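# Re-seat filter funnel on base and reclamp flanges

## Task

Put the filter funnel back so it sits centred on its base, and leave the spring clamp fitted over the joint, closed around both flanges.

## Robot and tools

Robot: two seven-joint xArm arms, left_arm and right_arm, each ending in a two-finger parallel gripper. left_arm is on the +y side of the table and right_arm on the -y side; these names do not match image left and right. Cameras: cam_high and cam_low are fixed, and cam_left_wrist and cam_right_wrist ride on the grippers. All images are 672x504.

Frames: the scene frame has its origin at table-top height midway between the nominal arm bases, +x pointing out over the table and +z up. The true bases sit at left_arm (+0.055, +0.264, 0) m and right_arm (-0.009, -0.281, 0) m, each turned very slightly about z. Every hand pose, velocity, Hand target and wrist-camera pose in the results is given in that arm's own base frame. Fixed cameras and the table use the scene frame. On the gripper, +z is the finger direction and y is the closing direction. end_effector_position marks the spot between closed finger pads, roughly 2 cm short of the tips, and the tips reach about 10 mm further forward as the fingers close. Printed positions may be a few cm off, especially at long reach.

Command row: 14 numbers, each in [-1, 1], always including both arms: left_arm dx, dy, dz, rx, ry, rz, opening, followed by right_arm's seven in the same order. dx..rz are an offset (not a pose) from that arm's Hand target as it stood when the action or move began, along that arm's base axes. 1.0 equals 0.6 m of travel or 180 degrees of turn. rx, ry, rz form one rotation vector, and the turn is made about the Hand target's position. Opening is absolute: +1 means fully open (0.084 m) and -1 means closed. To hold an arm still, give it six zeros and repeat its current opening, since 0 is itself an opening command.

execute_actions(actions, cameras): actions is a list of actions. Each action is a table of up to 15 rows, one row per 1/30 s step, and the last row repeats until 15 steps are filled. Every row is measured from the pose at the start of that action, so sending the same offset again moves the arm further. An empty list returns the state plus all camera images. cameras lists names, ["all"] or [].

move(target, speed, blend, opening_speed, blocking, cameras): target is either one 14-number row or a list of up to 15 rows. Every row is an offset from the Hand targets at the start of the move, not from the row before it. The paths are straight lines with no collision avoidance. speed is in m/s, from 0.002 to 1 (default 0.25), and turning is capped at twice that value in rad/s. A single move lasts at most 10 s. blend, in metres, rounds off corners between listed targets. opening_speed (0.2 or more, per second on the -1..1 scale) ramps the fingers. blocking=false returns early while the move continues. The result adds a move: line such as done, off_target, moving, held or fault, plus limits (paced means clipped, held means steps were withheld). Higher speed produces more lag, overshoot and harder impacts.

wait(seconds 0-10) lets the scene run. stop brakes a running move. zoom_image(camera, region [x0,y0,x1,y1] px, at most 504x504) gives a closer look at the latest image. clear_fault(arm) clears a reported torque fault. read_manual returns the licence texts. finished_scene(scene) ends the scene and cannot be undone, so call it only once the funnel is centred and the clamp sits closed on both flanges without the robot holding anything.

Controller: on every step the commanded pose is clipped to within 70 mm and 16 degrees of the measured pose. Hand target shows the last commanded pose after clipping. A gripper can come to rest short of it; if so, send the remaining distance as an offset. If an arm is pressing on something, or gets pulled along, command its target back beyond the gripper. Big wrist rotations can swing the elbow. The clearance check may hold commands that bring the arms close together, but it does not stop fingers closing onto the other arm.

Gripping: grip_measured is the finger gap on the -1..1 scale. To hold a part, keep commanding an opening well below grip_measured. Each pad pushes about 24 N at most. Fast closing squeezes harder.

Result lines: positions in m, quat_wxyz, velocities in m/s and rad/s. Joint positions end with the gripper gap in metres. Joint torques are total drive outputs in N m, noisy and offset, and positive means toward larger joint angles. The line "within noise" means the arm is at rest. Tool commands shows the current openings. Actions-based calls list end_effector_position at a few steps. Wrist depth gives a 7x7 grid per wrist camera in mm (172-3000), with rows separated by " / " and "-" where there is no reading. Clear objects may not appear in depth.

Avoid: dropping parts, letting go of anything still moving, slamming into things or pushing hard, and any contact between the arms. Nothing may fall off or be left off the table. Contact torque limits (N m) are waist 44.6, shoulder 44.8, upper arm roll 28.5, elbow 28.5, forearm roll 28.5, wrist pitch 15.3 and wrist roll 16. Reaching any of them triggers a TORQUE FAULT that stops the arm until clear_fault is called. A motor held at its torque limit for 1 s, or overloaded for a long time, faults the same way. Motors heat up when holding loads, reaching far out or pushing against something. A MOTOR HOT line appears at 65 °C, and at 80 °C the arm is braked for 30-60 s or more. Keep motion smooth and effort low.

Each tool is called after ">>>" as name(argument=value, ...) on one line, values as JSON.

## Session

>>> execute_actions(actions=[])

Scene clock: 0.00 s.
left_arm: end_effector_position=(+0.8684, +0.0191, +0.2083) grip_measured=+1.00 end_effector_quat_wxyz=(-0.197, +0.840, -0.085, +0.498) | right_arm: end_effector_position=(+0.1356, -0.0588, +0.2778) grip_measured=+1.00 end_effector_quat_wxyz=(-0.519, +0.399, +0.731, -0.191)
Joint positions: left_arm=[-0.201 1.075 0.484 2.118 0.634 0.025 -0.634 0.084] | right_arm=[0.035 -0.128 -0.265 0.88 -0.105 2.174 -2.35 0.084]
Joint velocities: within noise
Joint torques (N m): no reading
Wrist depth (mm): cam_left_wrist=[1170 1153 1149 1149 1143 1136 1126 / 1233 1233 1220 1213 1213 1207 1201 / 1325 1297 1297 1295 1288 1283 1283 / 1386 1383 1380 1375 1353 1353 1350 / 1490 1468 1471 1462 1452 1462 1428 / 1619 1615 1611 1567 1560 1499 1417 / 1728 1702 1673 1607 1477 1366 1273] | cam_right_wrist=[189 191 197 215 235 235 2585 / 201 198 202 225 239 233 652 / - 213 216 236 227 234 601 / 2112 2087 - 226 222 249 552 / 2087 1732 - 222 222 262 493 / 2414 2614 2547 228 231 247 271 / 2510 2604 2020 2132 555 264 273]
Hand target: left_arm +0.8684, +0.0191, +0.2083; -0.197, +0.840, -0.085, +0.498 | right_arm +0.1356, -0.0588, +0.2778; -0.519, +0.399, +0.731, -0.191
Tool commands: left_gripper/opening=+1.0 right_gripper/opening=+1.0

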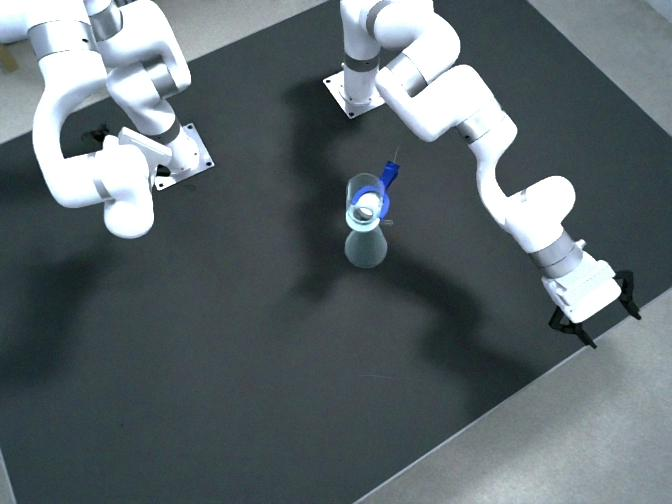

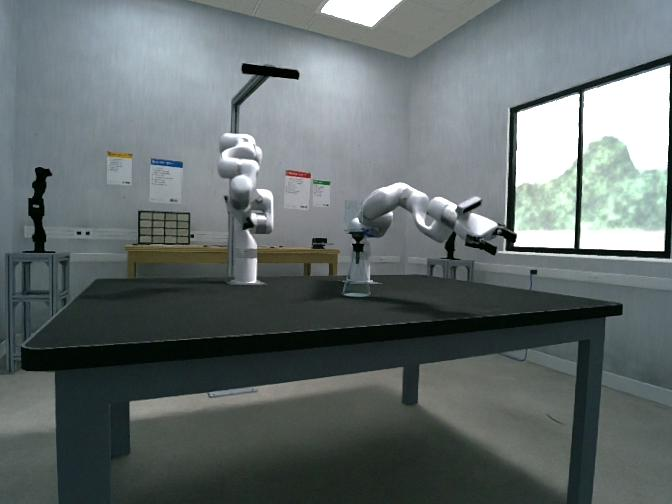

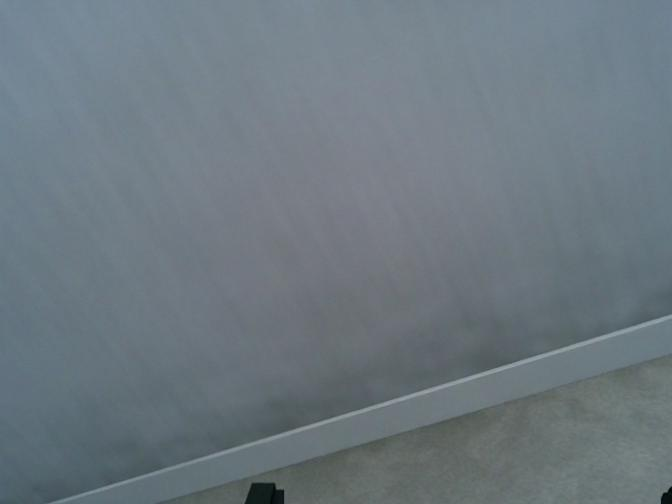

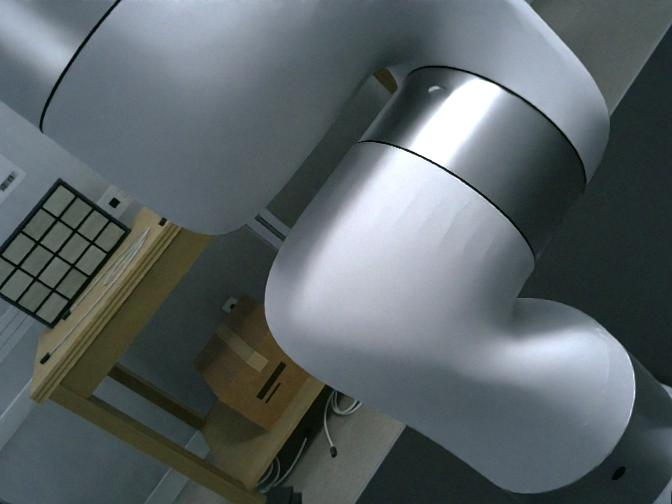

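>>> zoom_image(camera="cam_high", region=[310, 130, 430, 290])

>>> zoom_image(camera="cam_low", region=[310, 190, 400, 310])

Scaled by 3.150 from the camera's 672x504 image, which has a finer 960x720 frame.

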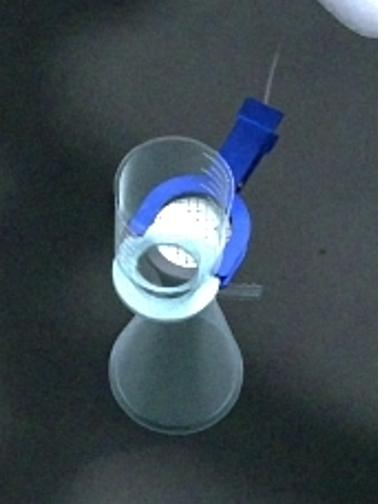

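Scaled by 4.200 from the camera's 672x504 image, which has a finer 960x720 frame.

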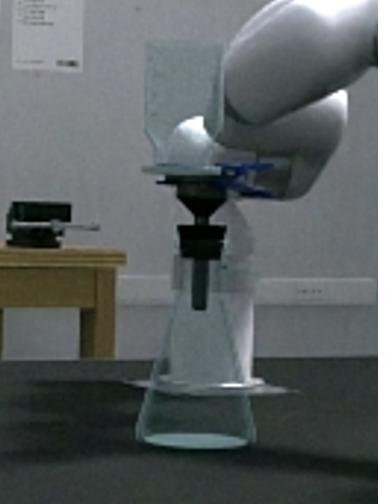

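>>> move(target=[-0.755,0.01,0.22,-0.073,0.144,-0.497,1,0.565,0.313,0.07,0.102,-0.233,-0.294,1], speed=0.3, cameras=["all"])

Scene clock: 51.33 s.
left_arm: end_effector_position=(+0.4154, +0.0251, +0.3403) grip_measured=+1.00 end_effector_quat_wxyz=(+0.315, +0.634, -0.632, +0.316) | right_arm: end_effector_position=(+0.4746, +0.1290, +0.3198) grip_measured=+1.00 end_effector_quat_wxyz=(-0.316, +0.632, +0.633, +0.316)
Joint positions: left_arm=[0.589 0.528 -0.166 1.78 2.403 -1.694 -1.072 0.084] | right_arm=[0.082 0.038 -0.22 1.204 0.934 1.44 -1.978 0.084]
Joint torques (N m): left_arm=[4.46 -17.37 -4.11 10.03 1.95 -4.85 -1.53] | right_arm=[5.62 -19.87 3.32 25.28 2.95 -1.97 -0.73]
Wrist depth (mm): cam_left_wrist=[2106 2158 2132 2132 2125 2151 2145 / 2257 1170 1166 1180 1196 1205 1207 / 889 935 936 902 948 950 954 / 778 781 782 384 782 794 802 / 689 691 690 430 654 701 706 / 601 602 604 609 610 612 616 / 536 535 535 538 539 539 542] | cam_right_wrist=[2492 2528 2492 2595 2566 2547 2614 / 1098 1160 1147 1139 1138 1132 2717 / 924 919 916 907 864 899 896 / 768 766 759 365 348 749 744 / 665 678 672 - 312 616 662 / 589 589 584 566 384 561 575 / 521 518 516 516 513 511 510]
Hand target: left_arm +0.4154, +0.0251, +0.3403; +0.315, +0.634, -0.632, +0.315 | right_arm +0.4746, +0.1290, +0.3198; -0.316, +0.632, +0.633, +0.316
Off the commanded pose: left_arm 0.000 m, 0 deg | right_arm 0.000 m, 0 deg.
joint sent to its limit (left arm) — joint 6 (wrist pitch), lower limit. The joint targets still meet the commanded pose.
move: done

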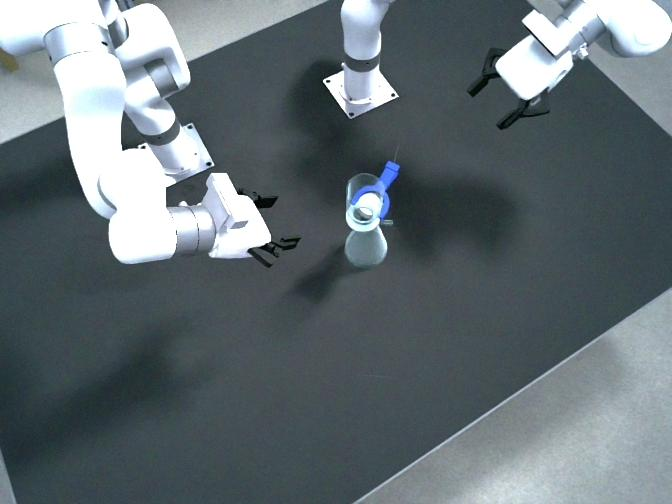

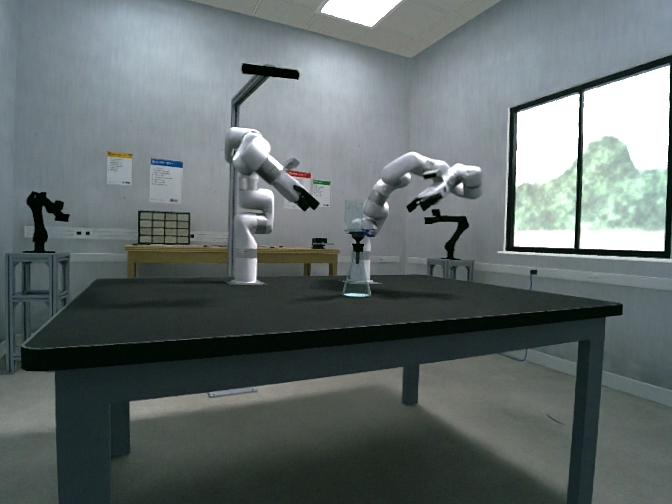

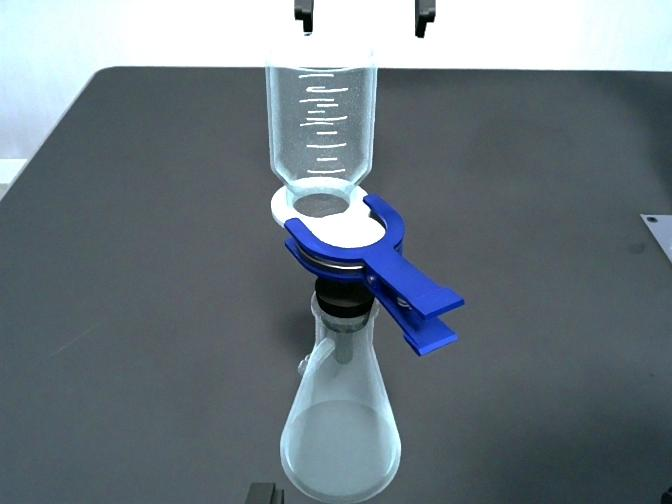

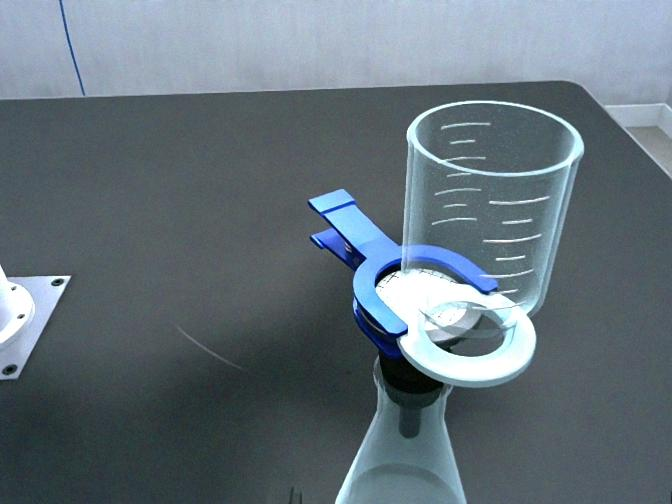

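>>> move(target=[-0.109,-0.215,-0.177,-0.015,-0.5,-0.016,1,0.051,0.102,-0.025,0.205,0,0,1], speed=0.25, cameras=["all"])

Scene clock: 136.97 s.
left_arm: end_effector_position=(+0.3500, -0.1039, +0.2341) grip_measured=+1.00 end_effector_quat_wxyz=(+0.203, -0.204, +0.677, -0.677) | right_arm: end_effector_position=(+0.5052, +0.1902, +0.3048) grip_measured=+1.00 end_effector_quat_wxyz=(+0.500, -0.499, -0.501, -0.500)
Joint positions: left_arm=[0.846 0.495 -0.347 0.388 1.511 -1.414 1.66 0.084] | right_arm=[0.009 0.341 -0.165 1.178 1.513 1.718 -2.309 0.084]
Joint torques (N m): left_arm=[-4.66 -8.02 -5.03 0.87 -2.78 -5.1 1.34] | right_arm=[-5.44 -26.32 2.86 22.95 3.34 2.58 -0.72]
Wrist depth (mm): cam_left_wrist=[2008 1985 544 1957 1935 817 591 / 2125 2112 565 2008 2050 918 587 / 2271 2220 397 2264 2235 909 583 / 2405 2448 464 2356 2364 906 582 / 2566 2575 455 2604 2595 797 578 / 2519 2448 2439 - 276 290 531 / 2125 2125 2132 2032 2145 785 578] | cam_right_wrist=[2566 2538 2547 2556 2614 2585 2624 / 531 2566 2566 2585 2634 2634 2595 / 568 563 2547 2566 2575 2614 2644 / 2501 606 2585 2566 2575 2595 2604 / 589 602 2528 2575 2585 2614 2634 / 551 458 2556 2556 2624 2566 2654 / 543 441 1091 985 1066 973 2624]
Hand target: left_arm +0.3500, -0.1039, +0.2341; +0.203, -0.204, +0.677, -0.677 | right_arm +0.5052, +0.1902, +0.3048; +0.500, -0.499, -0.501, -0.500
Off the commanded pose: left_arm 0.000 m, 0 deg | right_arm 0.000 m, 0 deg.
move: done

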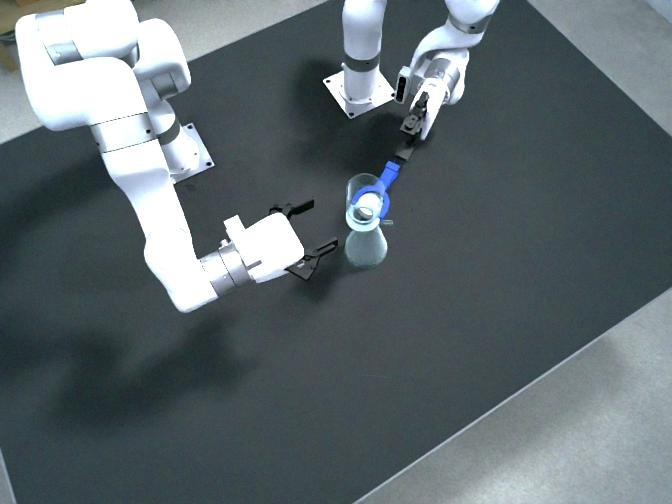

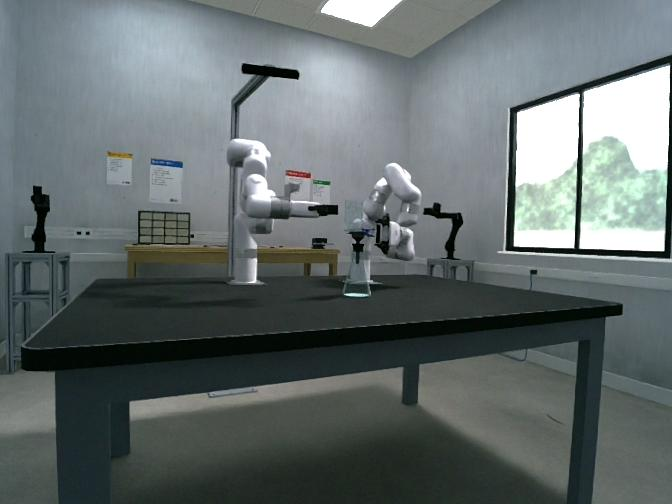

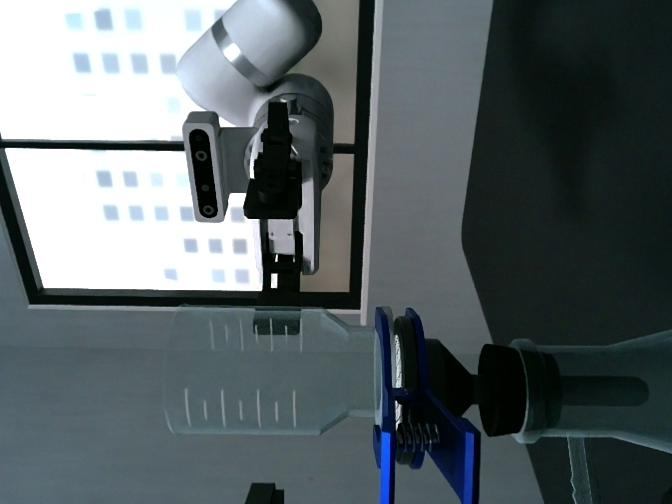

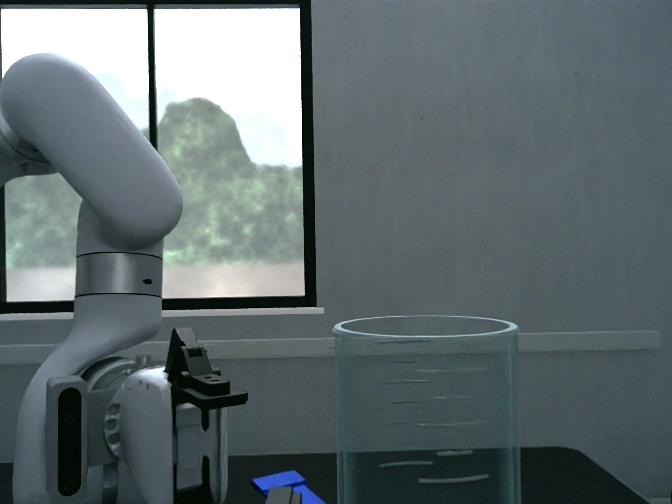

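>>> move(target=[[0.0733,-0.1115,0,0,0,0,1,0,0.15,0,0,0,0,1],[0.0733,-0.1115,0,0,0,0,1,0,0.15,0,0,0,0,0.3]], speed=0.12, opening_speed=0.8, cameras=["all"])

Scene clock: 156.20 s.
left_arm: end_effector_position=(+0.3940, -0.1708, +0.2341) grip_measured=+1.00 end_effector_quat_wxyz=(+0.203, -0.204, +0.677, -0.677) | right_arm: end_effector_position=(+0.5052, +0.2802, +0.3048) grip_measured=+0.54 end_effector_quat_wxyz=(+0.500, -0.499, -0.501, -0.500)
Joint positions: left_arm=[0.695 0.551 -0.51 0.45 1.216 -1.342 1.697 0.084] | right_arm=[0.133 0.328 -0.078 1.163 1.628 1.545 -2.306 0.067]
Joint torques (N m): left_arm=[-4.63 -8.44 -6.41 4.02 -2.54 -0.69 1.21] | right_arm=[5.18 -26.96 2.88 22.68 2.71 -0.17 0.86]
Wrist depth (mm): cam_left_wrist=[1882 397 384 1893 1882 818 588 / 2032 408 415 1996 2056 811 588 / 2206 - 257 2112 2132 913 587 / 2372 - 251 2264 2309 909 582 / 2483 - 238 2474 2474 793 580 / 2405 2372 301 2492 191 212 489 / 2172 - 224 - 179 209 199] | cam_right_wrist=[2448 2457 2465 2501 2448 2528 2528 / 407 2431 2457 2510 2510 2474 2519 / 403 431 2483 2465 2501 2547 2510 / 450 470 2465 2492 2519 2538 2547 / 447 464 2492 2492 2465 2538 2519 / 419 413 2439 2474 2501 2538 2510 / 393 301 258 2465 2510 973 2510]
Hand target: left_arm +0.3940, -0.1708, +0.2341; +0.203, -0.204, +0.677, -0.677 | right_arm +0.5052, +0.2802, +0.3048; +0.500, -0.499, -0.501, -0.500
Off the commanded pose: left_arm 0.000 m, 0 deg | right_arm 0.000 m, 0 deg.
move: done

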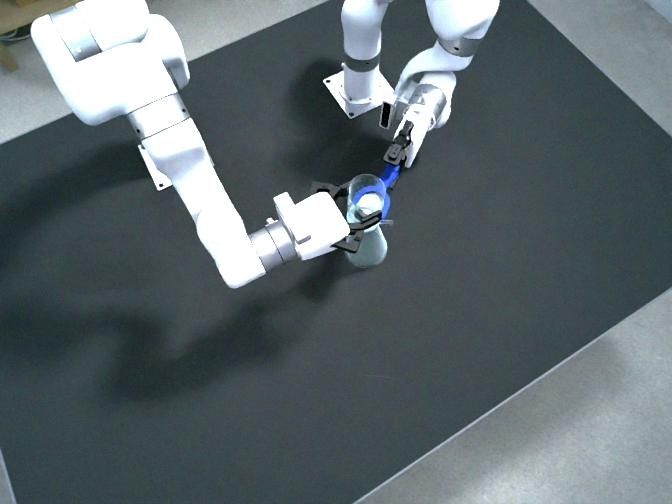

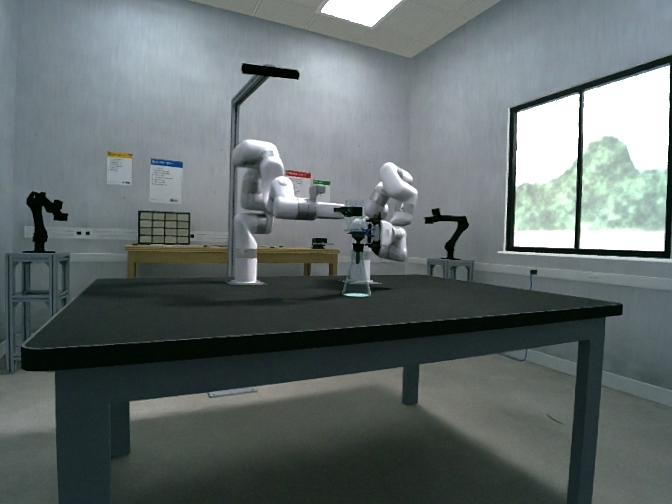

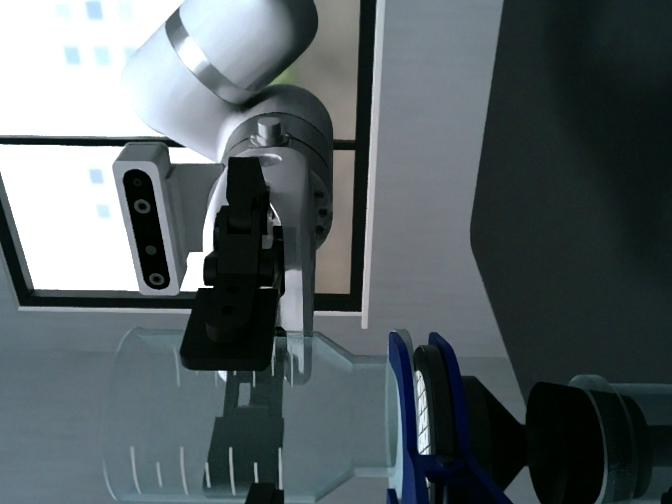

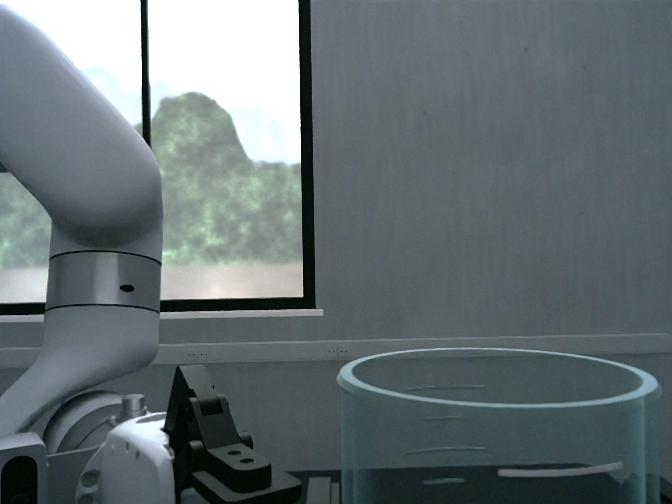

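>>> move(target=[0,0,0,0,0,0,-0.9,0,0,0,0,0,0,0.3], opening_speed=0.7, cameras=["cam_left_wrist","cam_low"])

Scene clock: 168.70 s.
left_arm: end_effector_position=(+0.3940, -0.1708, +0.2341) grip_measured=-0.70 end_effector_quat_wxyz=(+0.203, -0.204, +0.677, -0.677) | right_arm: end_effector_position=(+0.5052, +0.2802, +0.3048) grip_measured=+0.54 end_effector_quat_wxyz=(+0.500, -0.499, -0.501, -0.500)
Joint positions: left_arm=[0.695 0.551 -0.51 0.45 1.216 -1.342 1.697 0.013] | right_arm=[0.133 0.328 -0.078 1.163 1.628 1.545 -2.306 0.067]
Joint torques (N m): left_arm=[-3.08 -9.67 -5.35 3.95 -2.1 -1.34 1.12] | right_arm=[2.21 -31.61 -0.4 20.31 -0.02 0.29 -0.5]
Wrist depth (mm): cam_left_wrist=[1882 397 383 1914 1888 811 593 / 2050 408 415 1968 2014 811 584 / 2199 - 257 2106 2125 904 584 / 2317 - 251 2271 2333 902 583 / 2483 - 237 2381 2457 799 581 / 2389 2405 301 - 221 211 492 / 2093 - 262 - - 210 200] | cam_right_wrist=[2474 2483 2492 2510 2510 2510 2528 / 407 2457 2483 2501 2492 2492 2510 / 402 431 2465 2457 2519 2547 2528 / 450 471 2457 2492 2483 2510 2519 / 447 463 2457 2448 2501 2492 2556 / 418 2474 2474 2501 2510 2510 2556 / 394 300 291 2501 2474 977 2528]
Hand target: left_arm +0.3940, -0.1708, +0.2341; +0.203, -0.204, +0.677, -0.677 | right_arm +0.5052, +0.2802, +0.3048; +0.500, -0.499, -0.501, -0.500
Off the commanded pose: left_arm 0.000 m, 0 deg | right_arm 0.000 m, 0 deg.
move: done
Images, in order (width x height): cam_low 672x504, cam_left_wrist 672x504.

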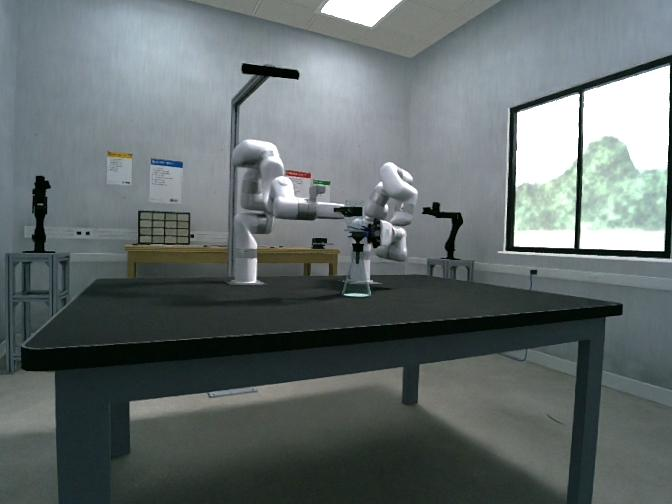

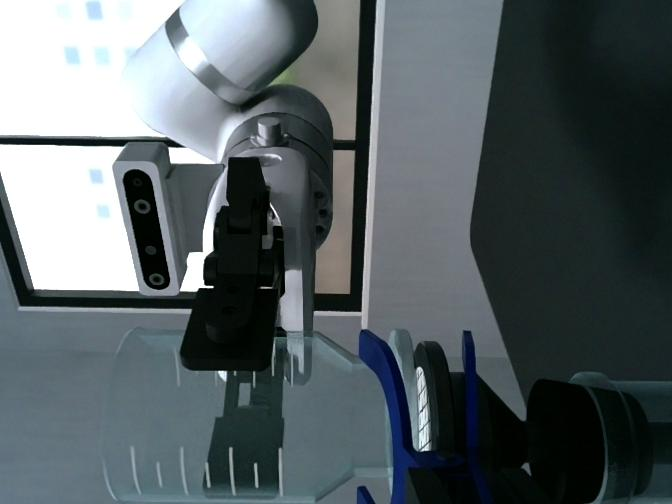

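>>> move(target=[[0,0,0,0,0,0,-0.9,0,0,0.0033,0,0,0,0.3],[0,0,0,0,0,0,-0.9,-0.0278,0.0473,0.0033,0,0,0,0.3],[0,0,0,0,0,0,-0.9,-0.0278,0.0473,0.0003,0,0,0,0.3]], speed=0.04, cameras=["all"])

>>> zoom_image(camera="cam_high", region=[310, 150, 430, 280])

>>> zoom_image(camera="cam_low", region=[320, 190, 400, 300])

Scene clock: 211.97 s.
left_arm: end_effector_position=(+0.3940, -0.1708, +0.2341) grip_measured=-0.70 end_effector_quat_wxyz=(+0.203, -0.204, +0.677, -0.677) | right_arm: end_effector_position=(+0.4885, +0.3087, +0.3051) grip_measured=+0.54 end_effector_quat_wxyz=(+0.500, -0.499, -0.501, -0.500)
Joint positions: left_arm=[0.695 0.551 -0.51 0.45 1.216 -1.342 1.697 0.013] | right_arm=[0.175 0.287 -0.049 1.109 1.668 1.487 -2.324 0.067]
Joint torques (N m): left_arm=[0.25 -15.06 -4.14 3.15 -1.18 -1.99 0.81] | right_arm=[4.4 -25.74 3.45 19.95 3.89 2.12 -0.85]
Wrist depth (mm): cam_left_wrist=[1872 367 354 1903 1877 811 590 / 2050 375 394 1985 2026 807 586 / 2151 - 248 2145 2172 915 583 / 2340 - 218 2264 2294 908 583 / - 197 205 2439 2483 794 581 / 2302 190 272 2348 205 211 491 / 2080 - 248 - - 209 200] | cam_right_wrist=[405 2439 2448 2448 2501 2465 2483 / 376 2465 2431 2431 2474 2501 2492 / 374 394 2439 2439 2474 2439 2483 / 422 435 2405 2431 2457 2483 2492 / 419 431 2457 2448 2439 2474 2465 / 394 434 2431 2405 2448 2510 2519 / 367 289 266 2431 2431 973 2501]
Hand target: left_arm +0.3940, -0.1708, +0.2341; +0.203, -0.204, +0.677, -0.677 | right_arm +0.4885, +0.3086, +0.3050; +0.500, -0.499, -0.501, -0.500
Off the commanded pose: left_arm 0.000 m, 0 deg | right_arm 0.000 m, 0 deg.
move: done

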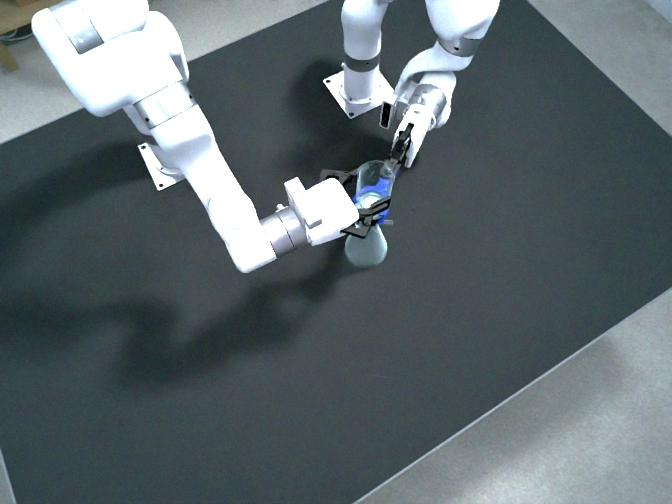

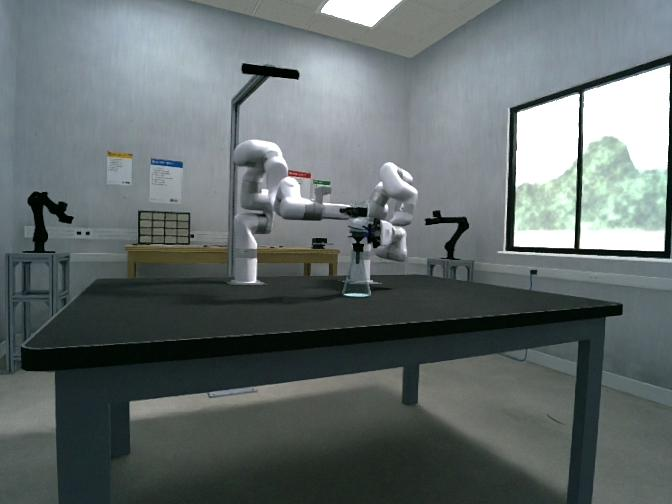

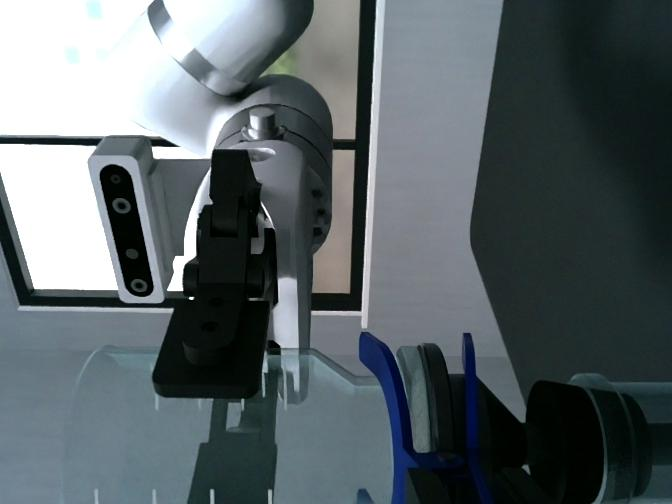

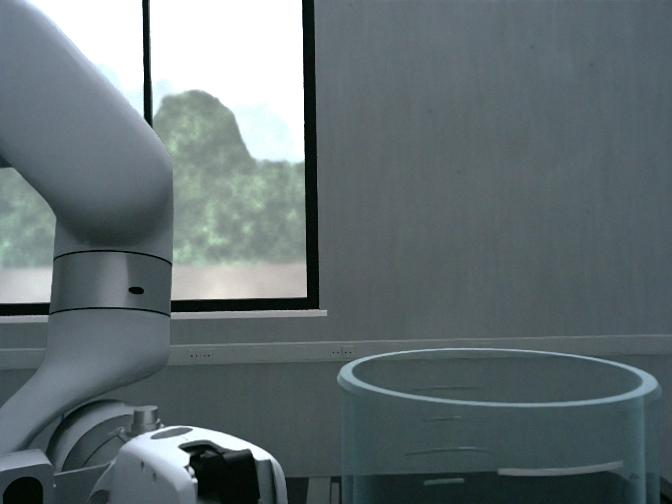

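Scaled by 3.877 from the camera's 672x504 image, which has a finer 960x720 frame.

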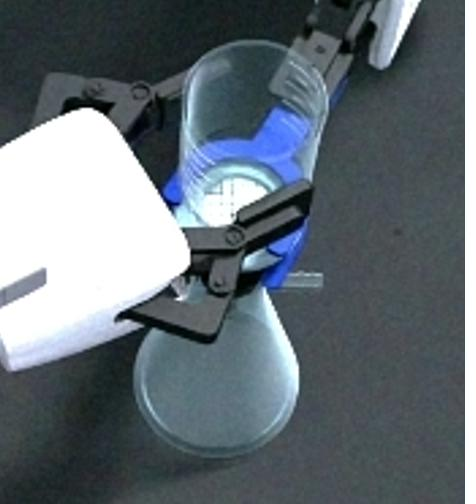

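Scaled by 4.582 from the camera's 672x504 image, which has a finer 960x720 frame.

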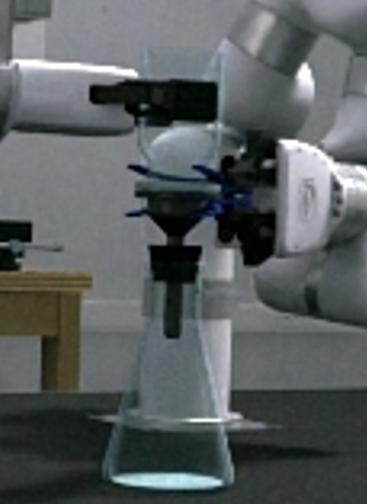

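>>> zoom_image(camera="cam_left_wrist", region=[330, 320, 550, 504])

>>> zoom_image(camera="cam_low", region=[340, 215, 380, 255])

Scaled by 2.291 from the camera's 672x504 image, which has a finer 960x720 frame.

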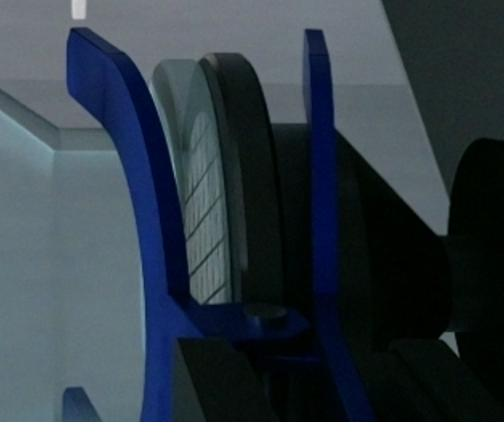

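Scaled by 12.600 from the camera's 672x504 image, which has a finer 960x720 frame.

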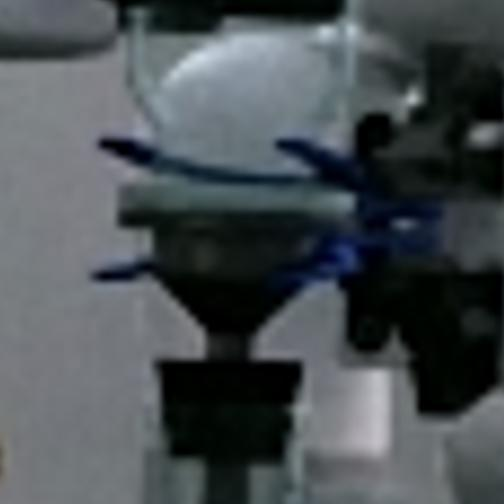

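>>> move(target=[0,0,0,0,0,0,1,0,0,0,0,0,0,0.3], opening_speed=0.7, cameras=["cam_left_wrist"])

>>> zoom_image(camera="cam_left_wrist", region=[330, 320, 550, 504])

Scene clock: 235.60 s.
left_arm: end_effector_position=(+0.3940, -0.1708, +0.2341) grip_measured=+1.00 end_effector_quat_wxyz=(+0.203, -0.204, +0.677, -0.677) | right_arm: end_effector_position=(+0.4885, +0.3086, +0.3050) grip_measured=+0.54 end_effector_quat_wxyz=(+0.500, -0.499, -0.501, -0.500)
Joint positions: left_arm=[0.695 0.551 -0.51 0.45 1.216 -1.342 1.697 0.084] | right_arm=[0.175 0.287 -0.049 1.109 1.668 1.488 -2.324 0.067]
Joint torques (N m): left_arm=[1.75 -16.09 -2.37 2.25 -0.61 -1.3 0.22] | right_arm=[-4.12 -43.3 1.18 25.69 2.22 2.42 1.19]
Wrist depth (mm): cam_left_wrist=[1893 367 355 1888 1893 813 591 / 2074 375 392 1962 2032 813 585 / 2165 - 246 2068 2112 912 585 / 2333 - 217 2309 2325 907 583 / - 197 211 2492 2465 799 581 / 2317 190 273 2389 191 212 491 / 2074 - 252 - 180 208 200] | cam_right_wrist=[404 2465 2439 2457 2448 2474 2538 / 376 2422 2431 2501 2465 2465 2474 / 373 394 2465 2448 2448 2501 2492 / 422 436 2448 2474 2465 2483 2501 / 419 429 2465 2431 2474 2457 2474 / 394 425 2422 2448 2474 2474 2474 / 368 288 236 2448 2439 972 2501]
Hand target: left_arm +0.3940, -0.1708, +0.2341; +0.203, -0.204, +0.677, -0.677 | right_arm +0.4885, +0.3086, +0.3050; +0.500, -0.499, -0.501, -0.500
Off the commanded pose: left_arm 0.000 m, 0 deg | right_arm 0.000 m, 0 deg.
move: done
Images, in order (width x height): cam_left_wrist 672x504.

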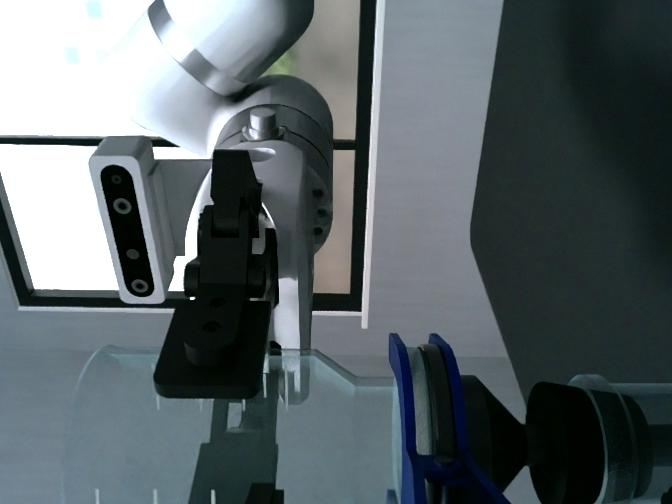

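Scaled by 2.291 from the camera's 672x504 image, which has a finer 960x720 frame.

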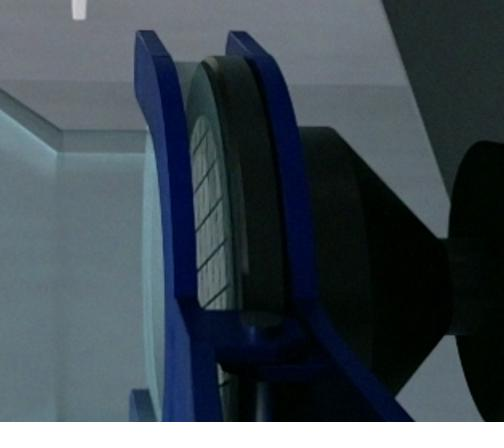

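>>> move(target=[[0,0,0,0,0,0,1,0,0,0,0,0,0,1],[-0.1,0.15,0,0,0,0,1,0,-0.2,0.0,0,0,0,1],[-0.1,0.15,0,0,0,0,1,0,-0.2,0.1,-0.18,0,0,1]], speed=0.15, opening_speed=0.6, cameras=["all"])

>>> zoom_image(camera="cam_high", region=[310, 150, 430, 280])

>>> zoom_image(camera="cam_left_wrist", region=[280, 260, 560, 504])

Scene clock: 249.10 s.
left_arm: end_effector_position=(+0.3340, -0.0808, +0.2341) grip_measured=+1.00 end_effector_quat_wxyz=(+0.203, -0.204, +0.677, -0.677) | right_arm: end_effector_position=(+0.4885, +0.1886, +0.3650) grip_measured=+1.00 end_effector_quat_wxyz=(-0.341, +0.619, +0.620, +0.341)
Joint positions: left_arm=[0.899 0.484 -0.284 0.384 1.622 -1.436 1.645 0.084] | right_arm=[0.13 0.051 -0.164 1.29 1.03 1.426 -1.873 0.084]
Joint torques (N m): left_arm=[4.34 -17.26 -0.49 3.09 3.61 -5.07 -1.57] | right_arm=[5.57 -35.66 3.13 25.85 -0.77 -1.95 0.89]
Wrist depth (mm): cam_left_wrist=[523 1951 2026 1985 2014 922 590 / 533 2074 2132 2112 2125 915 588 / 2317 446 2325 2279 2333 919 583 / 2422 481 2448 2457 2457 903 582 / 2685 2727 2575 2585 2614 790 580 / 2422 2422 2483 300 306 319 532 / 2151 2151 2165 2112 2172 783 574] | cam_right_wrist=[538 2340 2431 2439 2457 2501 2483 / 560 2501 2585 2624 2614 2654 2634 / 570 505 1096 1151 1141 1130 2696 / 602 517 879 920 922 910 903 / 808 776 771 771 795 794 787 / 690 688 661 353 655 677 675 / 600 599 599 299 302 588 590]
Hand target: left_arm +0.3340, -0.0808, +0.2341; +0.203, -0.204, +0.677, -0.677 | right_arm +0.4885, +0.1886, +0.3650; -0.341, +0.619, +0.620, +0.341
Off the commanded pose: left_arm 0.000 m, 0 deg | right_arm 0.000 m, 0 deg.
move: done

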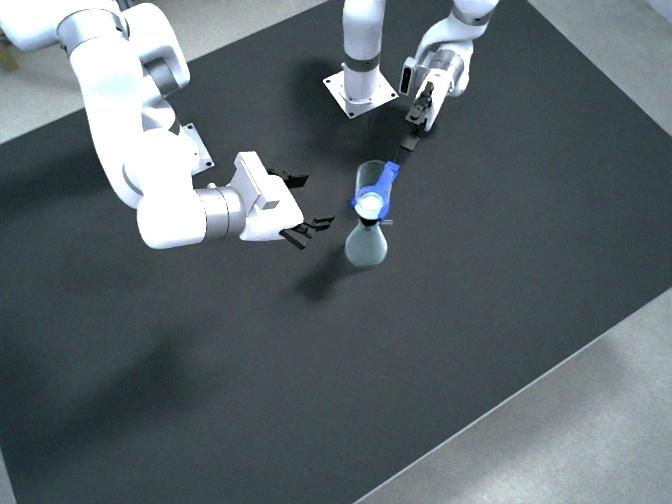

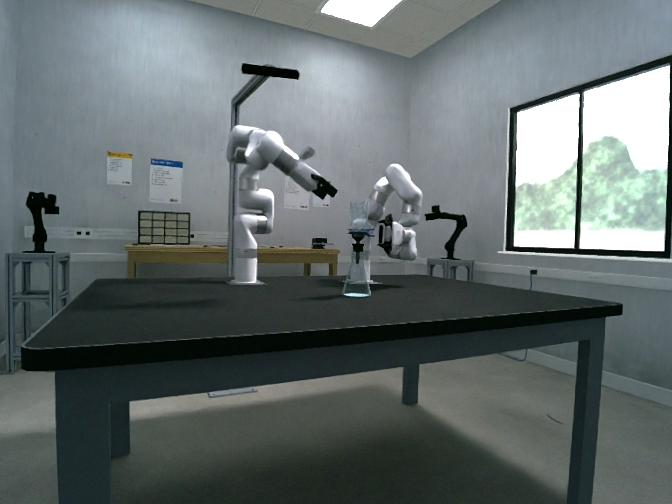

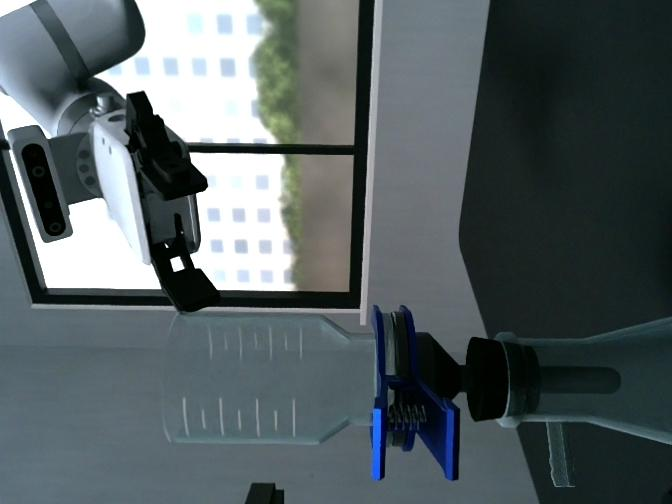

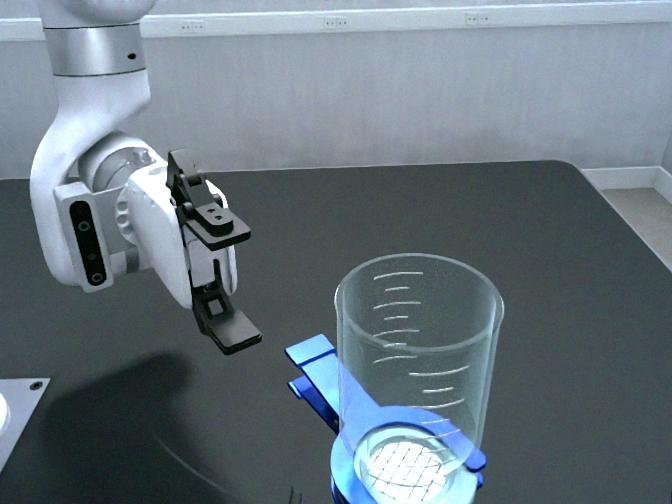

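Scaled by 3.877 from the camera's 672x504 image, which has a finer 960x720 frame.

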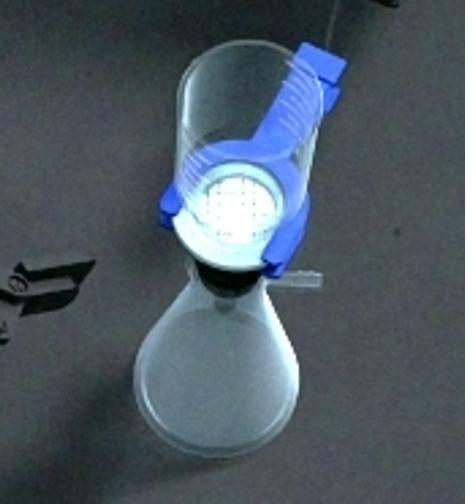

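Scaled by 1.800 from the camera's 672x504 image, which has a finer 960x720 frame.

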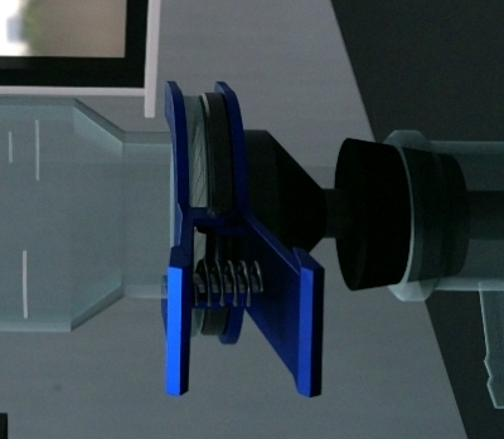

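>>> finished_scene(scene=1)

The scene is finished: the task was done.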